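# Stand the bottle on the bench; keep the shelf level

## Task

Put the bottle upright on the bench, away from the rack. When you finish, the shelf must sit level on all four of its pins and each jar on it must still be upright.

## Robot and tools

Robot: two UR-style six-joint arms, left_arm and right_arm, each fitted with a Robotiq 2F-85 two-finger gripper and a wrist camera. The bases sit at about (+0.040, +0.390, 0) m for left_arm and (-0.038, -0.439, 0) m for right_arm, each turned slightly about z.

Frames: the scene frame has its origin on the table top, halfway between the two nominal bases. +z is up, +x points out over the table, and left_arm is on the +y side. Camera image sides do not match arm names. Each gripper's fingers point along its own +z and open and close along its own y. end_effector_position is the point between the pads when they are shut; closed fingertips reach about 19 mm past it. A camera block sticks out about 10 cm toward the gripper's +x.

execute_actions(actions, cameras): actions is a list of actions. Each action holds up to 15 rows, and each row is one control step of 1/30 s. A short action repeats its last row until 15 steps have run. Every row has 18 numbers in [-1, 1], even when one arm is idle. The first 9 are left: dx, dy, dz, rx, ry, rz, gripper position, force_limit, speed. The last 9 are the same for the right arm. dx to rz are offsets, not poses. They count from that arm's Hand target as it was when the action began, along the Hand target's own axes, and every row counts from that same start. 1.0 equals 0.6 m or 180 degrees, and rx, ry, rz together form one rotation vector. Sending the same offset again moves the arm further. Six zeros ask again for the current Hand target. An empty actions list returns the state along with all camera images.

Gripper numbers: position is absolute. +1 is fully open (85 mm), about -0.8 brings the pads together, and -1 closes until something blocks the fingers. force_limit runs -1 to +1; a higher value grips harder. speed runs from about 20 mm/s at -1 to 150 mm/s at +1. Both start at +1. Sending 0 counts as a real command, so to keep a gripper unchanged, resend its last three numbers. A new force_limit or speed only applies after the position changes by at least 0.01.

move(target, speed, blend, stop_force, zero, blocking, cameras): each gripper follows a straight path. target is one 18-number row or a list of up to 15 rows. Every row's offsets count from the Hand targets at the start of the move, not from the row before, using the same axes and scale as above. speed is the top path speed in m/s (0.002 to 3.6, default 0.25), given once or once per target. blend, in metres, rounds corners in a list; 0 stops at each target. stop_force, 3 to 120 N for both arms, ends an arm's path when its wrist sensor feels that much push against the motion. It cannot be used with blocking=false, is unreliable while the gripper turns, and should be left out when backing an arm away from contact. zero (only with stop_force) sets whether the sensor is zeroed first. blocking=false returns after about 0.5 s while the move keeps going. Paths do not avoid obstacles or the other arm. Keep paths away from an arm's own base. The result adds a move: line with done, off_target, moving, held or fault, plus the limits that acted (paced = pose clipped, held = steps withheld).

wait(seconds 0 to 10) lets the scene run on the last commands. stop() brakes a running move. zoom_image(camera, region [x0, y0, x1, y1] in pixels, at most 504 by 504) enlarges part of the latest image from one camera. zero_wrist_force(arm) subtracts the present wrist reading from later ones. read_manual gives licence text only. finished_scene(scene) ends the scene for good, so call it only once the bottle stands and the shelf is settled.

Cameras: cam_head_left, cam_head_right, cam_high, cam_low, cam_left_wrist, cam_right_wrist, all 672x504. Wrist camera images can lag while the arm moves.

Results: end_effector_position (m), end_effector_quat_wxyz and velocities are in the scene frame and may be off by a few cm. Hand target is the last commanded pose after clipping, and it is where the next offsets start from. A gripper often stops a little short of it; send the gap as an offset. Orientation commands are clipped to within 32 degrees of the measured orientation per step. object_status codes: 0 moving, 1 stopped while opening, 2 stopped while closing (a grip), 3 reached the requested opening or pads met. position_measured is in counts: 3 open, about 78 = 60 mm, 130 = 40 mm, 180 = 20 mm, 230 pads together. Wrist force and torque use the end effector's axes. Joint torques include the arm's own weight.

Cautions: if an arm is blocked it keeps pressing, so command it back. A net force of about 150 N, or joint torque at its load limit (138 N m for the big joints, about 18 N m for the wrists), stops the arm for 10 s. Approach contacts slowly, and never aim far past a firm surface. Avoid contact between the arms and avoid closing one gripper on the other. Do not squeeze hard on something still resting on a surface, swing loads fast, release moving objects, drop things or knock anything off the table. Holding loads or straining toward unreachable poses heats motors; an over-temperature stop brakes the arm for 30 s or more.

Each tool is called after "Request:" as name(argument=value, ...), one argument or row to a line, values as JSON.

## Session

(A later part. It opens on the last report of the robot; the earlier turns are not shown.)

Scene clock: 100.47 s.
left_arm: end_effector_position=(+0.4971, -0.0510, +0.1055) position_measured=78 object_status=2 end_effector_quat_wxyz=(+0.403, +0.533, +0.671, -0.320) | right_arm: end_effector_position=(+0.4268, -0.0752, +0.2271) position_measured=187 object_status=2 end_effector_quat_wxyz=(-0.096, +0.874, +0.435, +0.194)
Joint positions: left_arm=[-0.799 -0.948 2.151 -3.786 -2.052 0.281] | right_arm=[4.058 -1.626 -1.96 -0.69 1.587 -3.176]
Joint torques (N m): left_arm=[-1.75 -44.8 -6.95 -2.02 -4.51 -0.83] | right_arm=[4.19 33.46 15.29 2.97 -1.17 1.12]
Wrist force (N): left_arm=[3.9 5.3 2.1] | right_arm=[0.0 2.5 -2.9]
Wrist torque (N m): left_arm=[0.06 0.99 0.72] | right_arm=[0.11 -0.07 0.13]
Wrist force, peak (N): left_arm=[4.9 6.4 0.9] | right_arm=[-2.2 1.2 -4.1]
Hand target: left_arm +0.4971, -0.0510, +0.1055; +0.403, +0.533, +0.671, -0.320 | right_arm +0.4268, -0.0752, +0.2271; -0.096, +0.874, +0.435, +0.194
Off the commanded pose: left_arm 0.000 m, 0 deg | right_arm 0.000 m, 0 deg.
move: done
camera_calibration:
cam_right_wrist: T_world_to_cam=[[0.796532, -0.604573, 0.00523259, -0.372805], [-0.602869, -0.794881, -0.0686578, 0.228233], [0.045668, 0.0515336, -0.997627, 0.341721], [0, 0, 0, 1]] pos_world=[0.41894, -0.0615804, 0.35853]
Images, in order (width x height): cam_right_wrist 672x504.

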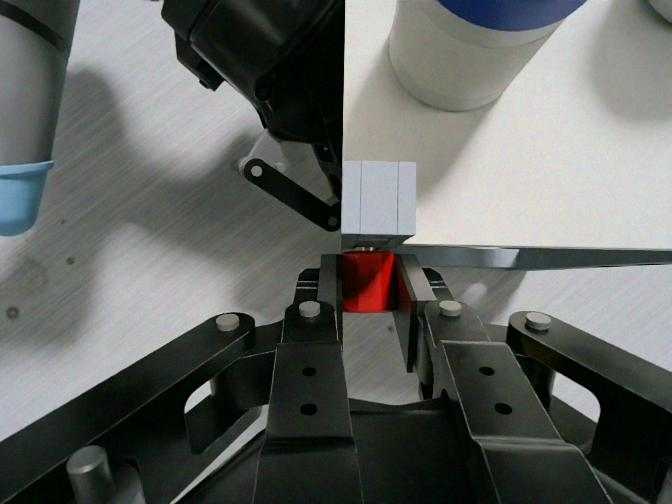

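Request:
move(
  target=[0,0,0,0,0,0,-1,-0.6,-1, 0.00453,0,0.00211,0,0,0,-1,-0.5,-1],
  speed=0.01,
  stop_force=8,
  cameras=["cam_right_wrist", "cam_head_right"],
)

Request:
zoom_image(
  camera="cam_right_wrist",
  region=[325, 210, 405, 290],
)

Request:
zoom_image(
  camera="cam_head_right",
  region=[300, 200, 420, 320],
)

Scene clock: 102.73 s.
left_arm: end_effector_position=(+0.4971, -0.0510, +0.1055) position_measured=78 object_status=2 end_effector_quat_wxyz=(+0.403, +0.533, +0.671, -0.320) | right_arm: end_effector_position=(+0.4275, -0.0742, +0.2271) position_measured=187 object_status=2 end_effector_quat_wxyz=(-0.096, +0.874, +0.435, +0.194)
Joint positions: left_arm=[-0.799 -0.948 2.151 -3.786 -2.052 0.281] | right_arm=[4.058 -1.629 -1.957 -0.69 1.587 -3.176]
Joint torques (N m): left_arm=[-0.81 -45.75 -7.1 -2.06 -4.38 -0.78] | right_arm=[1.08 33.13 17.66 7.33 -1.01 1.35]
Wrist force (N): left_arm=[4.9 6.7 0.8] | right_arm=[-3.9 1.5 -3.4]
Wrist torque (N m): left_arm=[0.16 0.90 0.73] | right_arm=[0.23 -0.02 0.11]
Wrist force, peak (N): left_arm=[5.4 7.5 -0.3] | right_arm=[-13.2 -0.3 -11.4]
Hand target: left_arm +0.4971, -0.0510, +0.1055; +0.403, +0.533, +0.671, -0.320 | right_arm +0.4276, -0.0742, +0.2271; -0.096, +0.874, +0.435, +0.194 (not the last commanded pose)
Off the commanded pose: left_arm 0.000 m, 0 deg | right_arm 0.002 m, 0 deg.
move: contact (right_arm)
camera_calibration:
cam_right_wrist: T_world_to_cam=[[0.796531, -0.604575, 0.00525181, -0.372844], [-0.602863, -0.794873, -0.0687972, 0.229558], [0.0457676, 0.051633, -0.997617, 0.341593], [0, 0, 0, 1]] pos_world=[0.41974, -0.0605805, 0.35853]
Images, in order (width x height): cam_head_right 672x504, cam_right_wrist 672x504.

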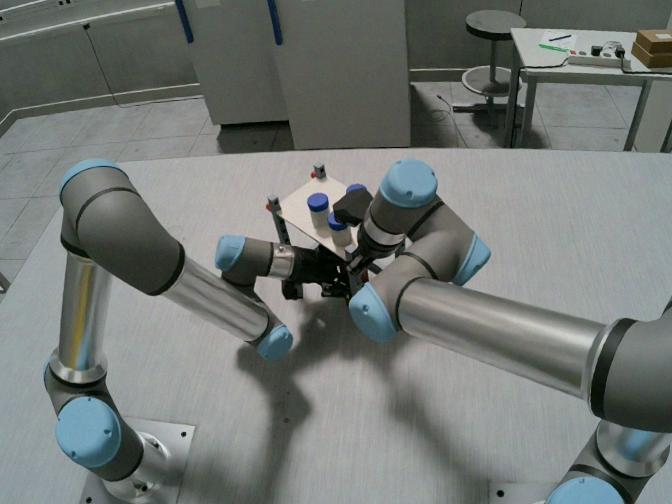

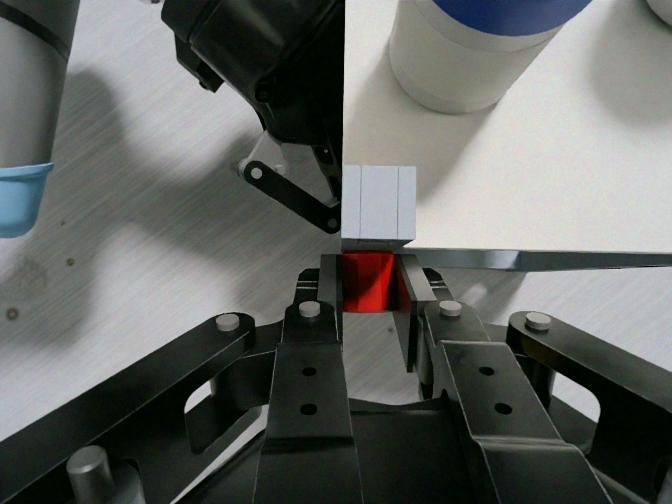

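Scaled by 6.300 from the camera's 672x504 image, which has a finer 960x720 frame.

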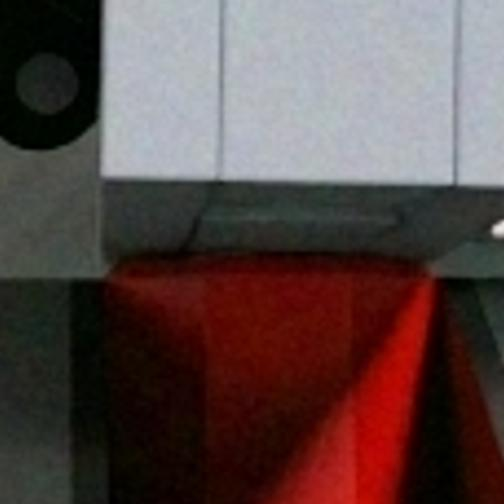

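Scaled by 4.200 from the camera's 672x504 image, which has a finer 960x720 frame.

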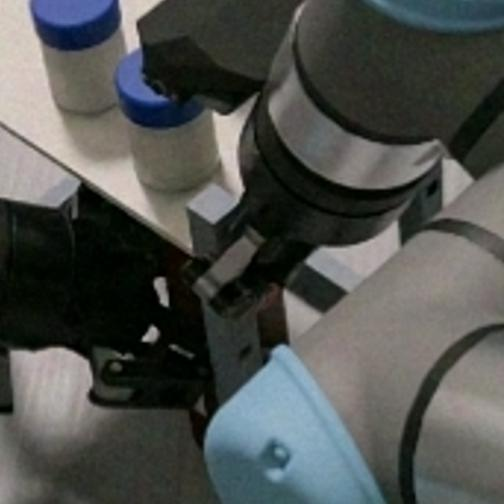

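Request:
move(
  target=[
    [0,0,0,0,0,0,-1,-0.6,-1, 0,0,0,0,0,0,-0.2,-0.5,-1],
    [0,0,0,0,0,0,-1,-0.6,-1, -0.09063,0,-0.04227,0,0,0,-0.2,-0.5,-1],
    [0,0,0,0,0,0,-1,-0.6,-1, -0.1551,0,-0.2194,0,0,0,-0.2,-0.5,-1],
  ],
  speed=[0.05,0.08,0.25],
  blend=[0,0.02,0],
  cameras=["cam_head_right", "cam_head_left", "cam_low", "cam_right_wrist", "cam_high"],
)

Request:
zoom_image(
  camera="cam_head_right",
  region=[260, 150, 420, 310],
)

Request:
zoom_image(
  camera="cam_low",
  region=[390, 120, 590, 290],
)

Scene clock: 105.93 s.
left_arm: end_effector_position=(+0.4971, -0.0510, +0.1055) position_measured=78 object_status=2 end_effector_quat_wxyz=(+0.403, +0.533, +0.671, -0.320) | right_arm: end_effector_position=(+0.3432, -0.1857, +0.3072) position_measured=154 object_status=3 end_effector_quat_wxyz=(-0.096, +0.874, +0.435, +0.194)
Joint positions: left_arm=[-0.799 -0.948 2.151 -3.786 -2.052 0.281] | right_arm=[4.041 -1.221 -2.084 -0.972 1.594 -3.191]
Joint torques (N m): left_arm=[-2.29 -44.42 -7.87 -2.09 -4.09 -0.77] | right_arm=[7.73 18.3 17.69 1.87 -1.69 2.2]
Wrist force (N): left_arm=[3.0 4.9 4.0] | right_arm=[-0.9 1.6 -3.7]
Wrist torque (N m): left_arm=[-0.05 1.04 0.68] | right_arm=[0.23 0.00 0.09]
Wrist force, peak (N): left_arm=[5.0 6.8 0.8] | right_arm=[-2.0 1.6 -6.2]
Hand target: left_arm +0.4971, -0.0510, +0.1055; +0.403, +0.533, +0.671, -0.320 | right_arm +0.3431, -0.1858, +0.3071; -0.096, +0.874, +0.435, +0.194
Off the commanded pose: left_arm 0.000 m, 0 deg | right_arm 0.000 m, 0 deg.
move: done
camera_calibration:
cam_right_wrist: T_world_to_cam=[[0.79648, -0.604641, 0.00528409, -0.373517], [-0.602915, -0.79481, -0.0690755, 0.0956293], [0.0459657, 0.0518314, -0.997597, 0.431086], [0, 0, 0, 1]] pos_world=[0.33534, -0.172181, 0.43863]
Images, in order (width x height): cam_head_left 672x504, cam_head_right 672x504, cam_high 672x504, cam_low 672x504, cam_right_wrist 672x504.

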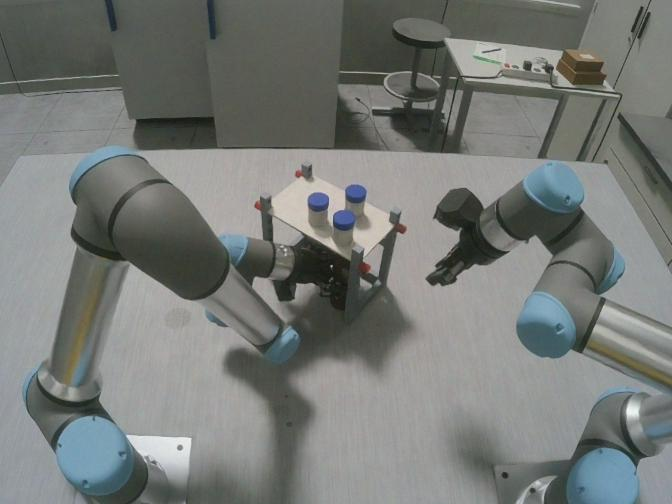

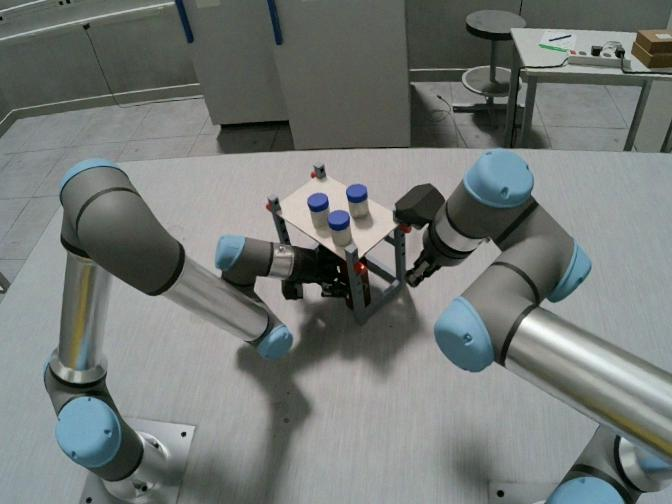

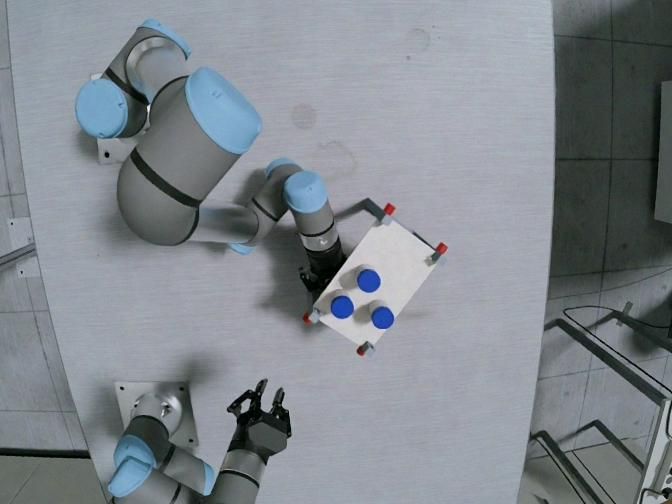

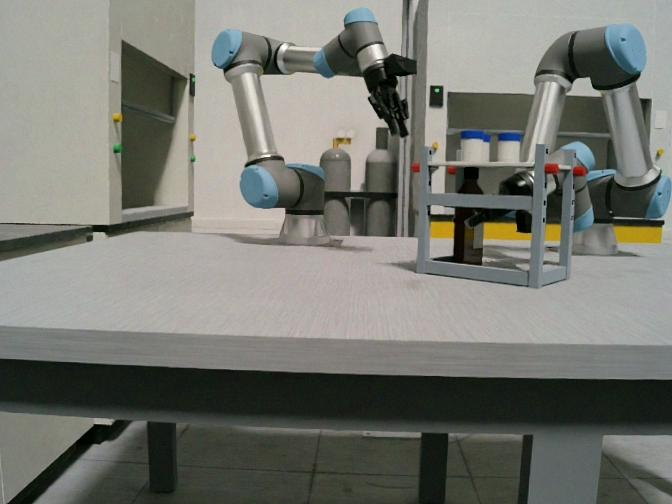

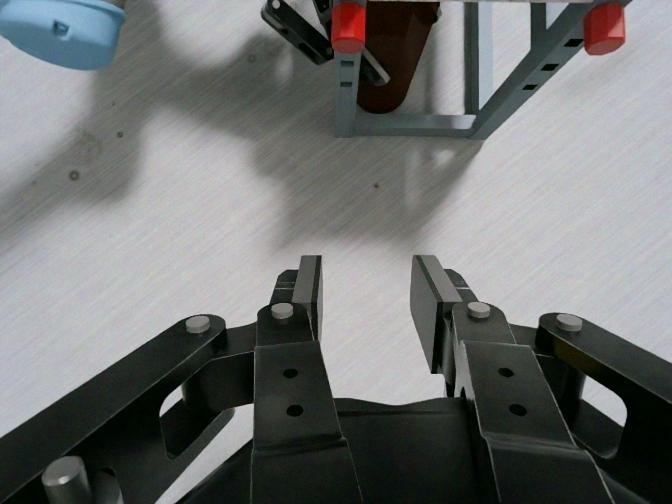

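Scaled by 3.150 from the camera's 672x504 image, which has a finer 960x720 frame.

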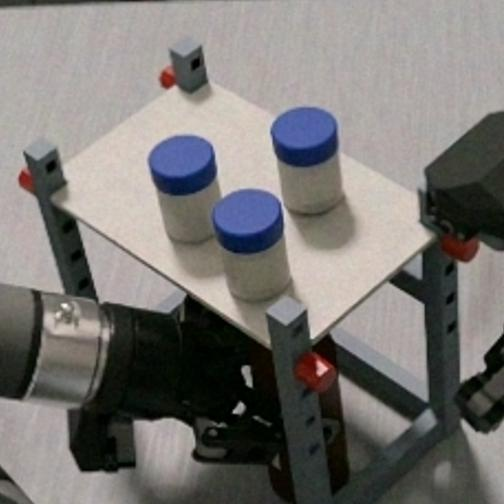

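Scaled by 2.520 from the camera's 672x504 image, which has a finer 960x720 frame.

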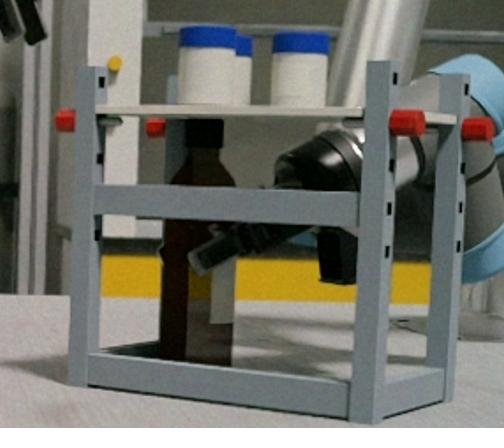

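Request:
move(
  target=[0.00588,0.00333,0.00313,0,0,0,-1,-0.6,-1, 0,0,0,0,0,0,-0.2,-0.5,-1],
  speed=0.02,
  cameras=["cam_head_right", "cam_low", "cam_right_wrist", "cam_left_wrist"],
)

Request:
zoom_image(
  camera="cam_low",
  region=[390, 120, 590, 290],
)

Request:
zoom_image(
  camera="cam_head_right",
  region=[260, 150, 420, 310],
)

Scene clock: 108.83 s.
left_arm: end_effector_position=(+0.4991, -0.0506, +0.1015) position_measured=78 object_status=2 end_effector_quat_wxyz=(+0.403, +0.533, +0.671, -0.320) | right_arm: end_effector_position=(+0.3431, -0.1858, +0.3071) position_measured=154 object_status=3 end_effector_quat_wxyz=(-0.096, +0.874, +0.435, +0.194)
Joint positions: left_arm=[-0.795 -0.936 2.146 -3.792 -2.055 0.284] | right_arm=[4.042 -1.221 -2.084 -0.972 1.594 -3.191]
Joint torques (N m): left_arm=[-0.77 -44.68 -15.01 -5.65 -1.34 0.44] | right_arm=[8.32 18.04 17.31 1.78 -1.73 1.95]
Wrist force (N): left_arm=[0.7 -2.4 -1.9] | right_arm=[-1.2 1.2 -3.4]
Wrist torque (N m): left_arm=[0.11 1.07 0.79] | right_arm=[0.18 0.05 0.09]
Wrist force, peak (N): left_arm=[3.3 5.0 4.1] | right_arm=[-1.0 1.4 -4.1]
Hand target: left_arm +0.4990, -0.0506, +0.1015; +0.403, +0.533, +0.671, -0.320 | right_arm +0.3431, -0.1858, +0.3071; -0.096, +0.874, +0.435, +0.194
Off the commanded pose: left_arm 0.000 m, 0 deg | right_arm 0.000 m, 0 deg.
move: done
camera_calibration:
cam_left_wrist: T_world_to_cam=[[0.967801, 0.251624, -0.00689352, -0.468183], [0.0397532, -0.125743, 0.991266, -0.109531], [0.248559, -0.959622, -0.131697, -0.0316981], [0, 0, 0, 1]] pos_world=[0.465341, 0.0736151, 0.101172]
cam_right_wrist: T_world_to_cam=[[0.796531, -0.604575, 0.00525181, -0.373429], [-0.602863, -0.794873, -0.0687972, 0.0954186], [0.0457676, 0.051633, -0.997617, 0.431132], [0, 0, 0, 1]] pos_world=[0.33524, -0.172181, 0.43863]
Images, in order (width x height): cam_head_right 672x504, cam_low 672x504, cam_left_wrist 672x504, cam_right_wrist 672x504.

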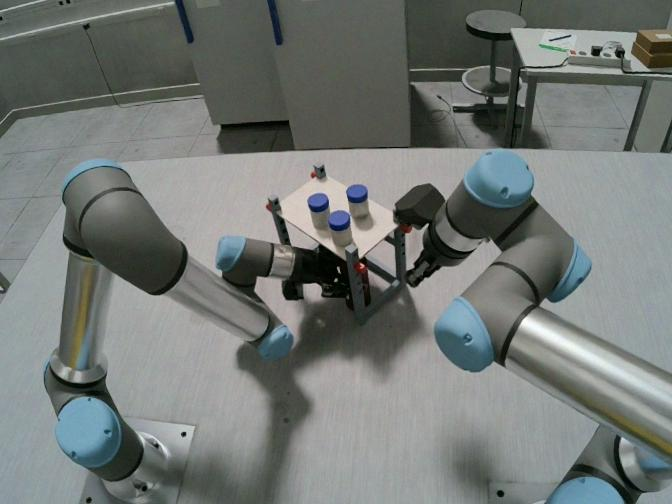

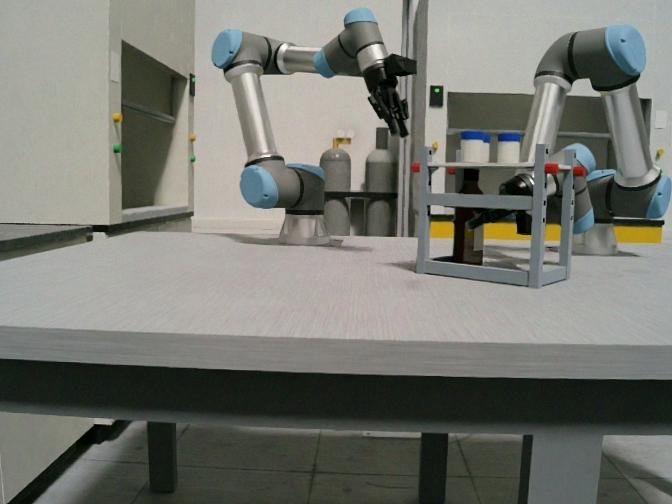

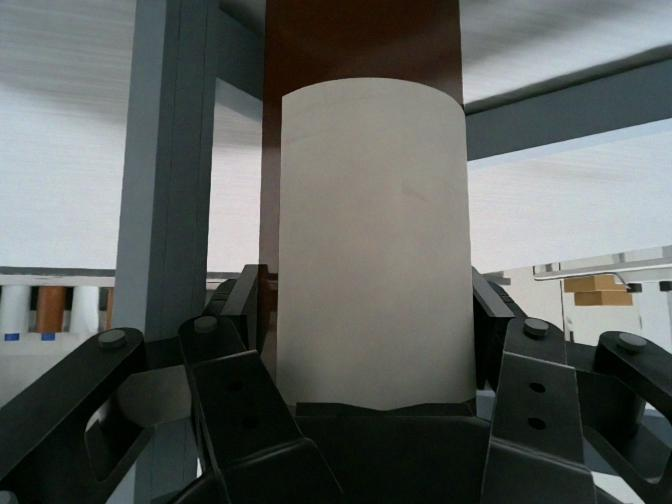

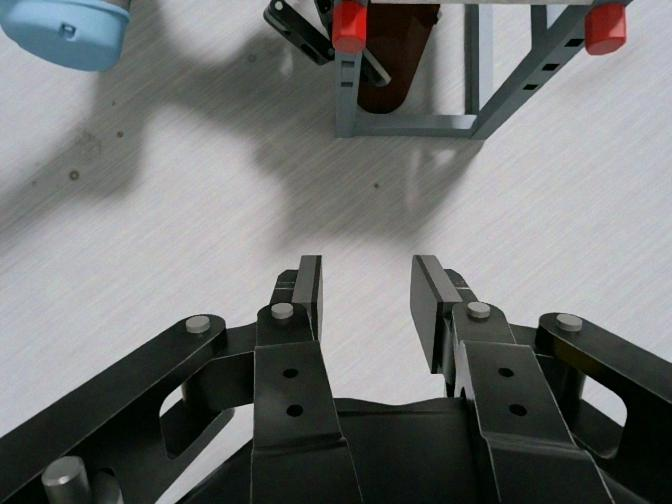

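Scaled by 2.520 from the camera's 672x504 image, which has a finer 960x720 frame.

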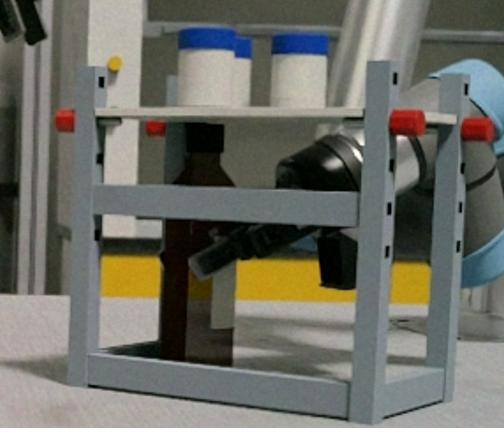

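Scaled by 3.150 from the camera's 672x504 image, which has a finer 960x720 frame.

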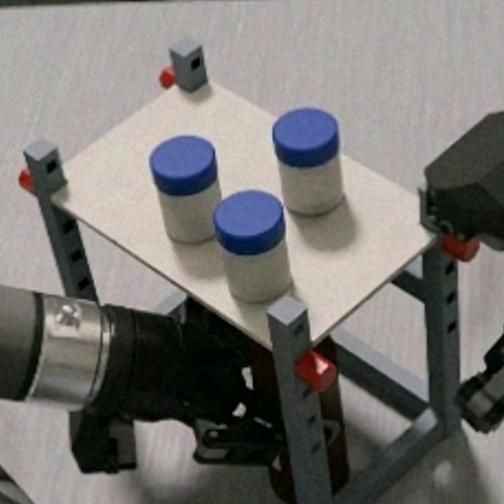

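Request:
move(
  target=[0.07825,0,-0.14715,0,0,0,-1,-0.6,-1, 0,0,0,0,0,0,-0.2,-0.5,-1],
  speed=0.06,
  stop_force=12,
  cameras=["cam_head_right", "cam_low", "cam_high"],
)

Request:
zoom_image(
  camera="cam_low",
  region=[390, 120, 590, 290],
)

Request:
zoom_image(
  camera="cam_head_right",
  region=[220, 150, 420, 350],
)

Scene clock: 112.00 s.
left_arm: end_effector_position=(+0.4764, +0.0468, +0.1015) position_measured=78 object_status=2 end_effector_quat_wxyz=(+0.403, +0.533, +0.671, -0.320) | right_arm: end_effector_position=(+0.3431, -0.1858, +0.3071) position_measured=154 object_status=3 end_effector_quat_wxyz=(-0.096, +0.874, +0.435, +0.194)
Joint positions: left_arm=[-0.653 -1.003 2.327 -3.859 -2.174 0.375] | right_arm=[4.042 -1.221 -2.084 -0.972 1.594 -3.191]
Joint torques (N m): left_arm=[-7.82 -27.37 -15.45 -1.4 0.82 0.03] | right_arm=[7.57 16.82 18.65 1.75 -1.62 2]
Wrist force (N): left_arm=[-1.7 -0.6 4.0] | right_arm=[-1.1 1.4 -3.2]
Wrist torque (N m): left_arm=[-0.19 1.25 0.47] | right_arm=[0.22 0.04 0.09]
Wrist force, peak (N): left_arm=[-2.4 -0.8 4.9] | right_arm=[-1.0 1.9 -4.0]
Hand target: left_arm +0.4764, +0.0468, +0.1016; +0.403, +0.533, +0.671, -0.320 | right_arm +0.3431, -0.1858, +0.3071; -0.096, +0.874, +0.435, +0.194
Off the commanded pose: left_arm 0.000 m, 0 deg | right_arm 0.000 m, 0 deg.
move: done
Images, in order (width x height): cam_head_right 672x504, cam_high 672x504, cam_low 672x504.

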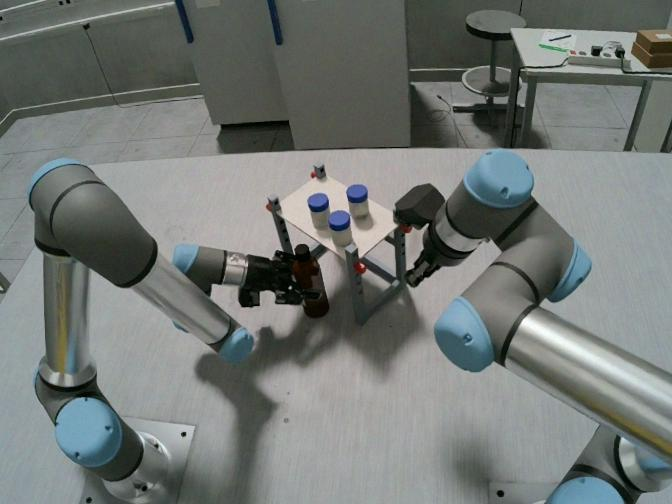

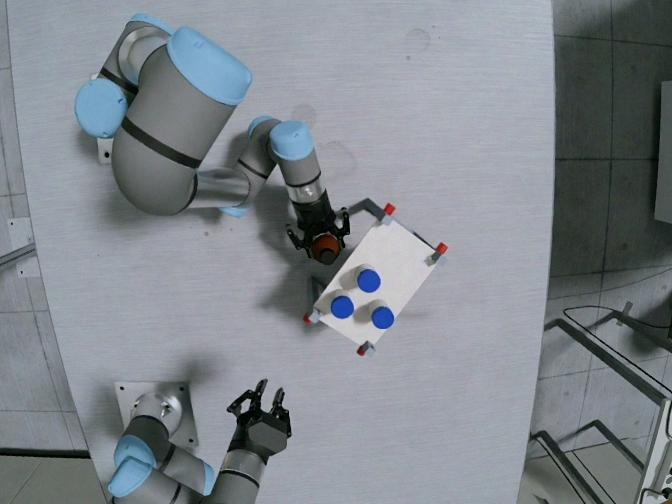

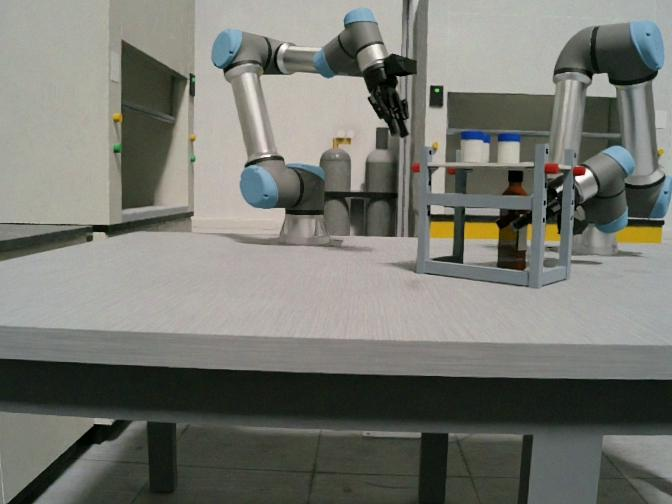

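Scaled by 2.520 from the camera's 672x504 image, which has a finer 960x720 frame.

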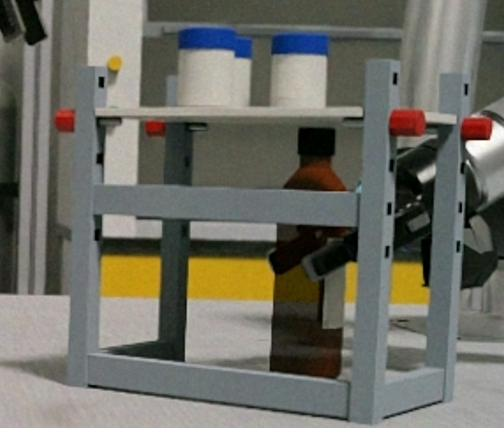

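Scaled by 2.520 from the camera's 672x504 image, which has a finer 960x720 frame.

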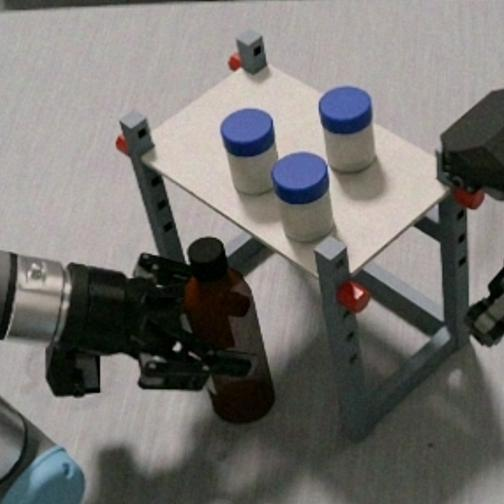

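Request:
move(
  target=[0.0939,0,-0.17658,0,0,0,-1,-0.6,-1, 0,0,0,0,0,0,-0.2,-0.5,-1],
  speed=0.15,
  cameras=["cam_head_right", "cam_low", "cam_left_wrist"],
)

Request:
zoom_image(
  camera="cam_low",
  region=[410, 120, 610, 290],
)

Request:
zoom_image(
  camera="cam_head_right",
  region=[200, 150, 420, 370],
)

Scene clock: 113.67 s.
left_arm: end_effector_position=(+0.4492, +0.1636, +0.1016) position_measured=78 object_status=2 end_effector_quat_wxyz=(+0.403, +0.533, +0.671, -0.320) | right_arm: end_effector_position=(+0.3431, -0.1858, +0.3071) position_measured=154 object_status=3 end_effector_quat_wxyz=(-0.096, +0.874, +0.435, +0.194)
Joint positions: left_arm=[-0.406 -1.072 2.485 -3.817 -2.368 0.576] | right_arm=[4.042 -1.221 -2.084 -0.972 1.594 -3.191]
Joint torques (N m): left_arm=[6.24 -22.72 -4.09 -6.42 -2.05 0.96] | right_arm=[7.3 16.38 19.25 1.7 -1.79 1.93]
Wrist force (N): left_arm=[-1.7 -0.6 3.6] | right_arm=[-0.7 1.4 -3.7]
Wrist torque (N m): left_arm=[-0.19 1.26 0.47] | right_arm=[0.21 -0.01 0.09]
Wrist force, peak (N): left_arm=[-3.0 -0.5 6.3] | right_arm=[-1.2 1.4 -3.9]
Hand target: left_arm +0.4492, +0.1637, +0.1016; +0.403, +0.533, +0.671, -0.320 | right_arm +0.3431, -0.1858, +0.3071; -0.096, +0.874, +0.435, +0.194
Off the commanded pose: left_arm 0.000 m, 0 deg | right_arm 0.000 m, 0 deg.
move: done
camera_calibration:
cam_left_wrist: T_world_to_cam=[[0.967771, 0.251737, -0.0068533, -0.473811], [0.0397316, -0.125757, 0.991265, -0.0807984], [0.248676, -0.95959, -0.131706, 0.186226], [0, 0, 0, 1]] pos_world=[0.415442, 0.287816, 0.101373]
Images, in order (width x height): cam_head_right 672x504, cam_low 672x504, cam_left_wrist 672x504.

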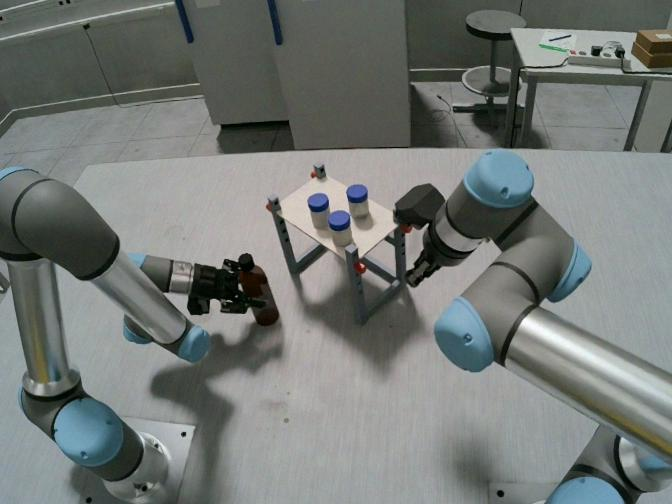

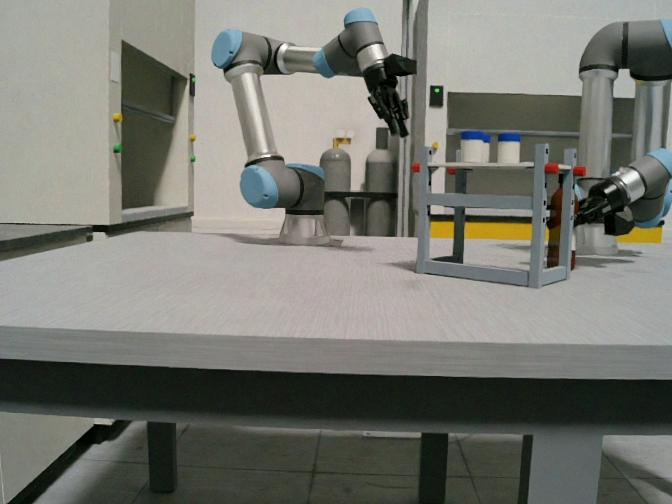

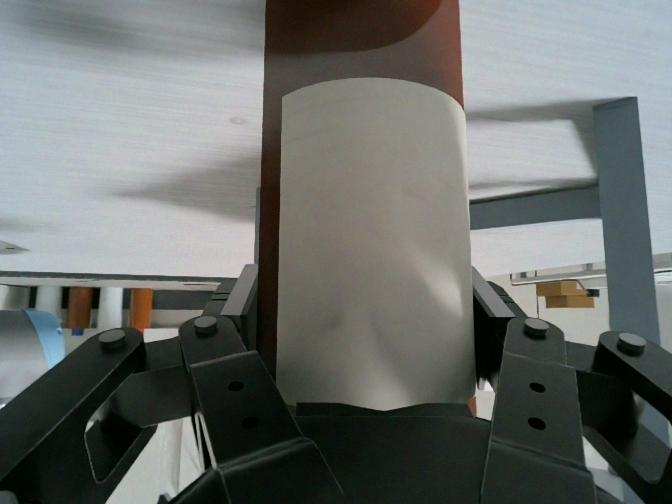

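Scaled by 2.520 from the camera's 672x504 image, which has a finer 960x720 frame.

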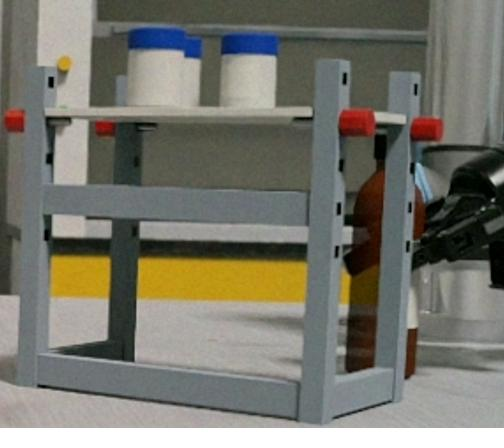

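Scaled by 2.291 from the camera's 672x504 image, which has a finer 960x720 frame.

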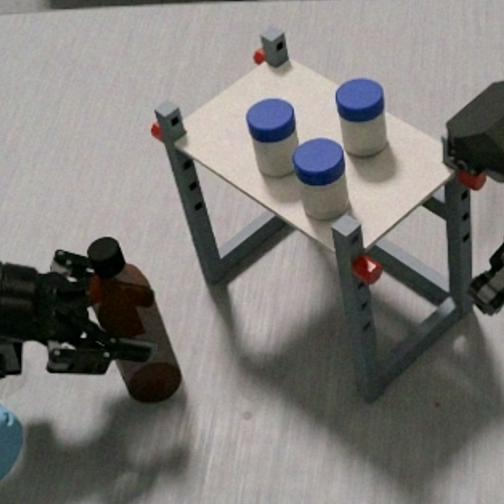

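Request:
move(
  target=[0.00882,0,0.00469,0,0,0,-1,-0.6,-1, 0,0,0,0,0,0,-0.2,-0.5,-1],
  speed=0.01,
  stop_force=4,
  cameras=["cam_head_right", "cam_head_left", "cam_low"],
)

Request:
zoom_image(
  camera="cam_head_left",
  region=[180, 200, 340, 360],
)

Scene clock: 114.87 s.
left_arm: end_effector_position=(+0.4491, +0.1637, +0.1004) position_measured=78 object_status=2 end_effector_quat_wxyz=(+0.403, +0.533, +0.671, -0.320) | right_arm: end_effector_position=(+0.3431, -0.1858, +0.3071) position_measured=154 object_status=3 end_effector_quat_wxyz=(-0.096, +0.874, +0.435, +0.194)
Joint positions: left_arm=[-0.406 -1.068 2.485 -3.821 -2.368 0.576] | right_arm=[4.042 -1.221 -2.084 -0.972 1.594 -3.191]
Joint torques (N m): left_arm=[-0.15 -28.69 -1.17 -4.82 0.48 -0.47] | right_arm=[7.96 16.92 19.12 1.81 -1.5 2.12]
Wrist force (N): left_arm=[-4.0 -0.4 2.5] | right_arm=[-1.2 1.5 -3.6]
Wrist torque (N m): left_arm=[-0.20 1.35 0.53] | right_arm=[0.23 0.05 0.09]
Wrist force, peak (N): left_arm=[-14.2 -1.9 -2.7] | right_arm=[-1.0 1.6 -3.8]
Hand target: left_arm +0.4491, +0.1637, +0.1004; +0.403, +0.533, +0.671, -0.320 (not the last commanded pose) | right_arm +0.3431, -0.1858, +0.3071; -0.096, +0.874, +0.435, +0.194
Off the commanded pose: left_arm 0.005 m, 0 deg | right_arm 0.000 m, 0 deg.
move: contact (left_arm)
Images, in order (width x height): cam_head_left 672x504, cam_head_right 672x504, cam_low 672x504.

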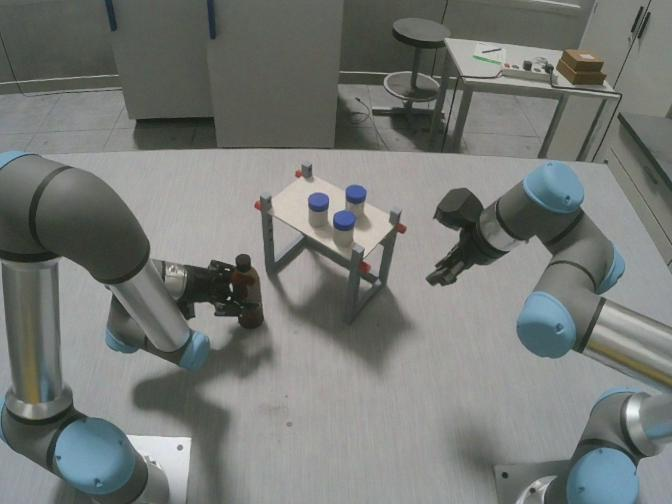

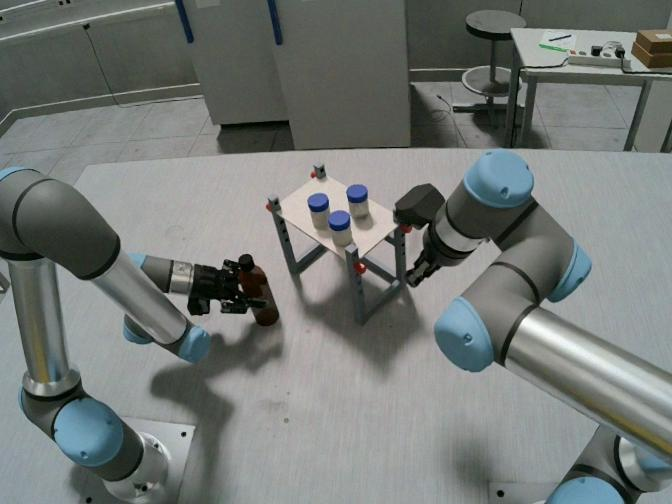

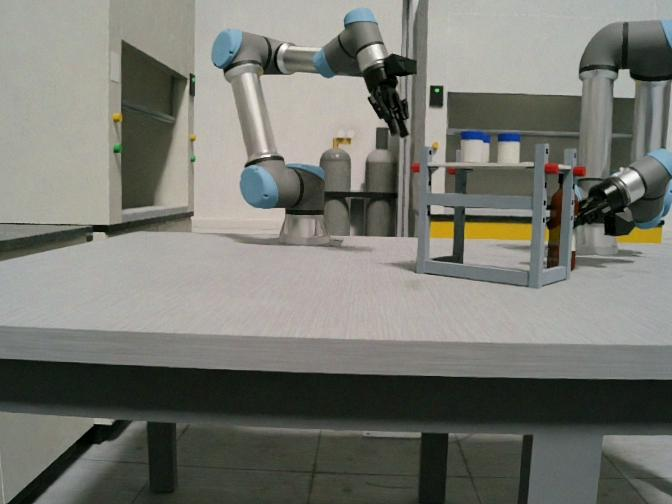

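Scaled by 3.150 from the camera's 672x504 image, which has a finer 960x720 frame.

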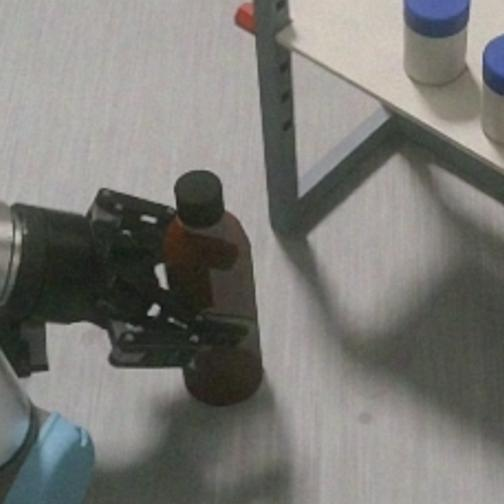

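Request:
move(
  target=[
    [0,0,0,0,0,0,1,-0.6,-1, 0,0,0,0,0,0,-0.2,-0.5,-1],
    [0.0939,0,-0.17658,0,0,0,1,-0.6,-1, 0,0,0,0,0,0,-0.2,-0.5,-1],
  ],
  speed=[0.05,0.12],
  cameras=["all"],
)

Request:
zoom_image(
  camera="cam_head_left",
  region=[180, 150, 420, 360],
)

Request:
zoom_image(
  camera="cam_low",
  region=[400, 120, 600, 300],
)

Scene clock: 118.63 s.
left_arm: end_effector_position=(+0.4220, +0.2806, +0.1005) position_measured=3 object_status=3 end_effector_quat_wxyz=(+0.403, +0.533, +0.671, -0.320) | right_arm: end_effector_position=(+0.3431, -0.1858, +0.3071) position_measured=154 object_status=3 end_effector_quat_wxyz=(-0.096, +0.874, +0.435, +0.194)
Joint positions: left_arm=[-0.076 -1.194 2.563 -3.442 -2.576 0.995] | right_arm=[4.042 -1.221 -2.084 -0.972 1.594 -3.191]
Joint torques (N m): left_arm=[5.56 -20.55 -4.65 -2.07 -1.07 1.1] | right_arm=[7.14 16.72 20.03 1.83 -1.6 2.14]
Wrist force (N): left_arm=[-6.3 -0.9 1.9] | right_arm=[-1.0 1.5 -3.3]
Wrist torque (N m): left_arm=[-0.25 1.38 0.48] | right_arm=[0.24 0.02 0.09]
Wrist force, peak (N): left_arm=[-7.4 -0.6 3.3] | right_arm=[-1.1 1.4 -4.1]
Hand target: left_arm +0.4219, +0.2806, +0.1004; +0.403, +0.533, +0.671, -0.320 | right_arm +0.3431, -0.1858, +0.3071; -0.096, +0.874, +0.435, +0.194
Off the commanded pose: left_arm 0.000 m, 0 deg | right_arm 0.000 m, 0 deg.
move: done
camera_calibration:
cam_left_wrist: T_world_to_cam=[[0.967809, 0.251596, -0.00667611, -0.476899], [0.039565, -0.125891, 0.991255, -0.0638072], [0.248556, -0.95961, -0.131793, 0.305084], [0, 0, 0, 1]] pos_world=[0.388241, 0.404715, 0.100273]
cam_right_wrist: T_world_to_cam=[[0.796531, -0.604575, 0.00525181, -0.373429], [-0.602863, -0.794873, -0.0687972, 0.0954186], [0.0457676, 0.051633, -0.997617, 0.431132], [0, 0, 0, 1]] pos_world=[0.33524, -0.172181, 0.43863]

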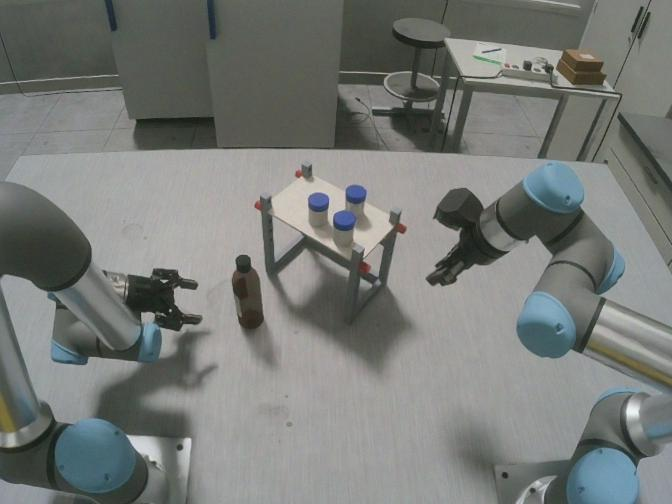

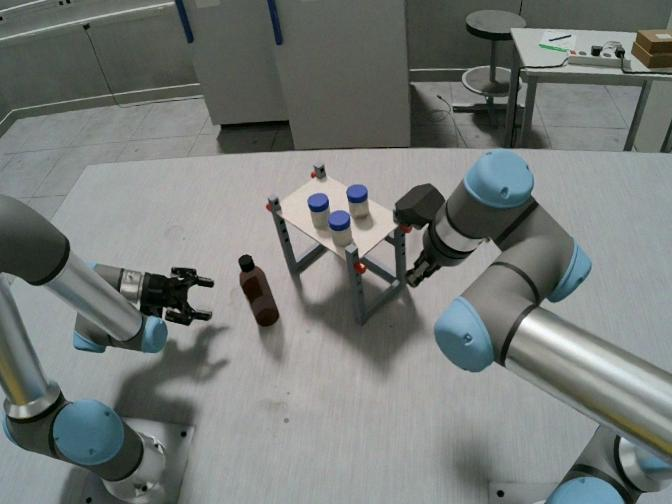

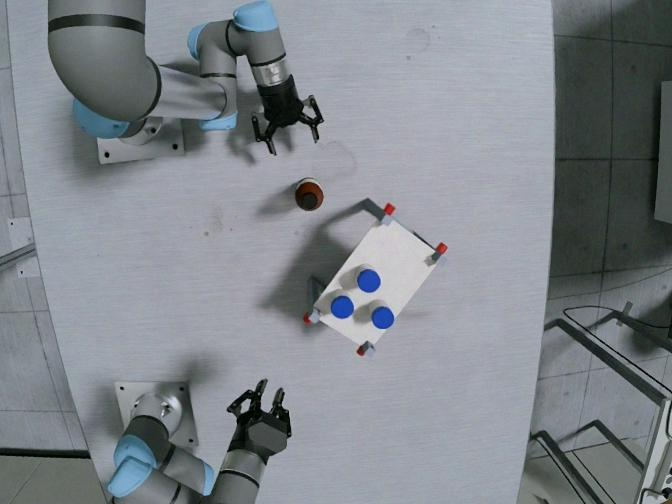

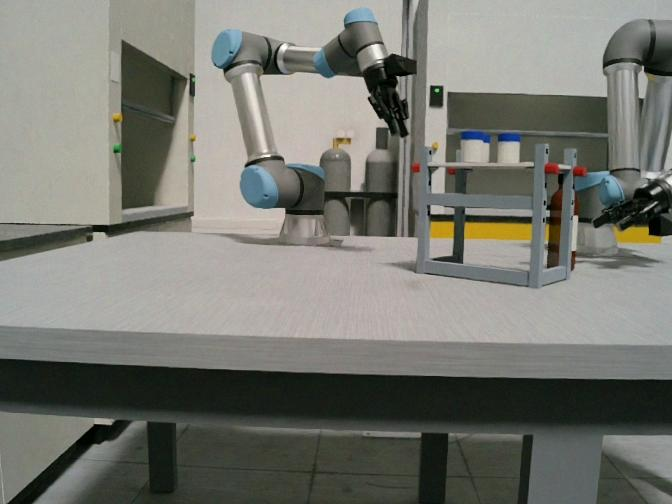

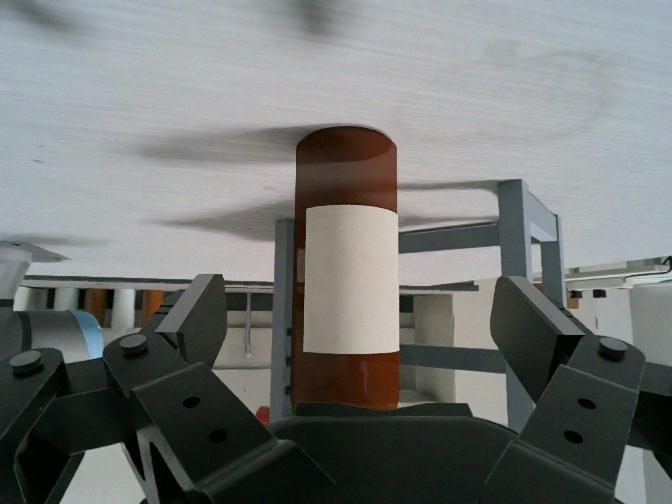

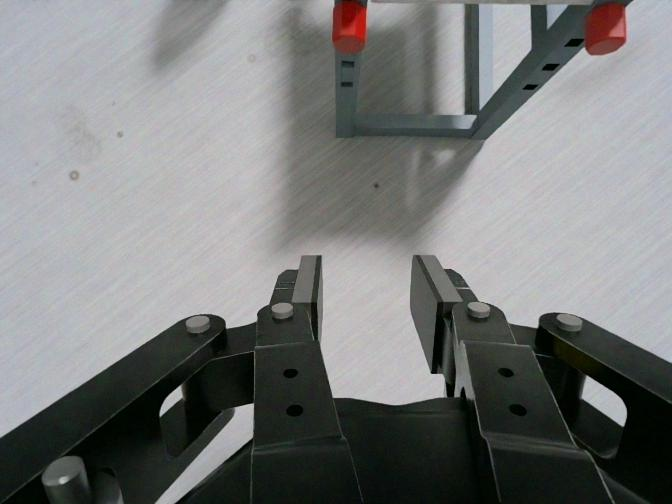

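Scaled by 2.100 from the camera's 672x504 image, which has a finer 960x720 frame.

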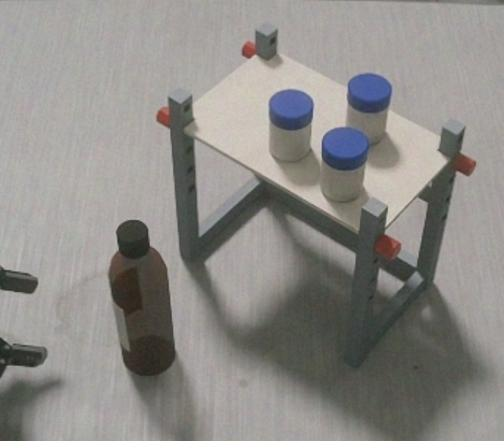

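Scaled by 2.520 from the camera's 672x504 image, which has a finer 960x720 frame.

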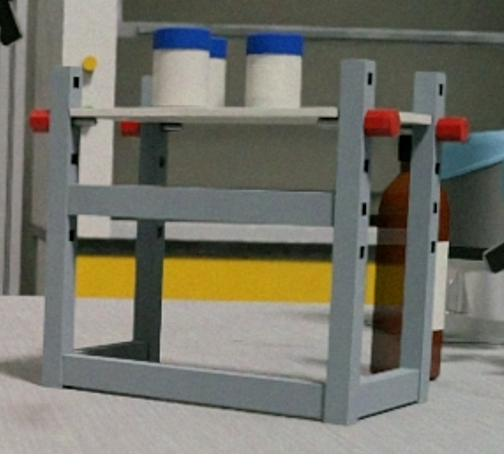

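Request:
zoom_image(
  camera="cam_low",
  region=[405, 140, 505, 200],
)

Request:
zoom_image(
  camera="cam_low",
  region=[500, 140, 600, 200],
)

Request:
zoom_image(
  camera="cam_head_left",
  region=[240, 150, 420, 290],
)

Scaled by 5.040 from the camera's 672x504 image, which has a finer 960x720 frame.

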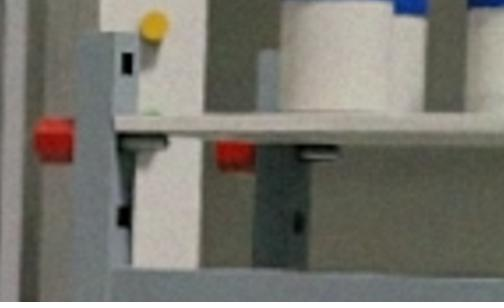

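Scaled by 5.040 from the camera's 672x504 image, which has a finer 960x720 frame.

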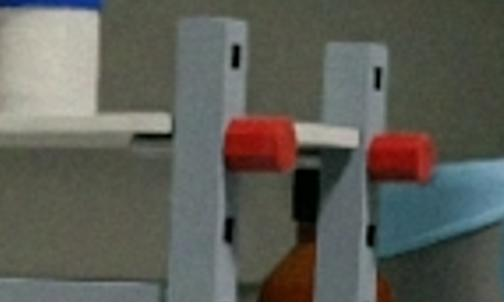

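Scaled by 2.800 from the camera's 672x504 image, which has a finer 960x720 frame.

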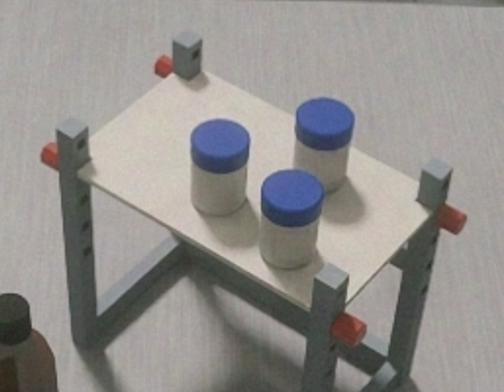

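Request:
finished_scene(
  scene=1,
)

The scene is finished: the task was done.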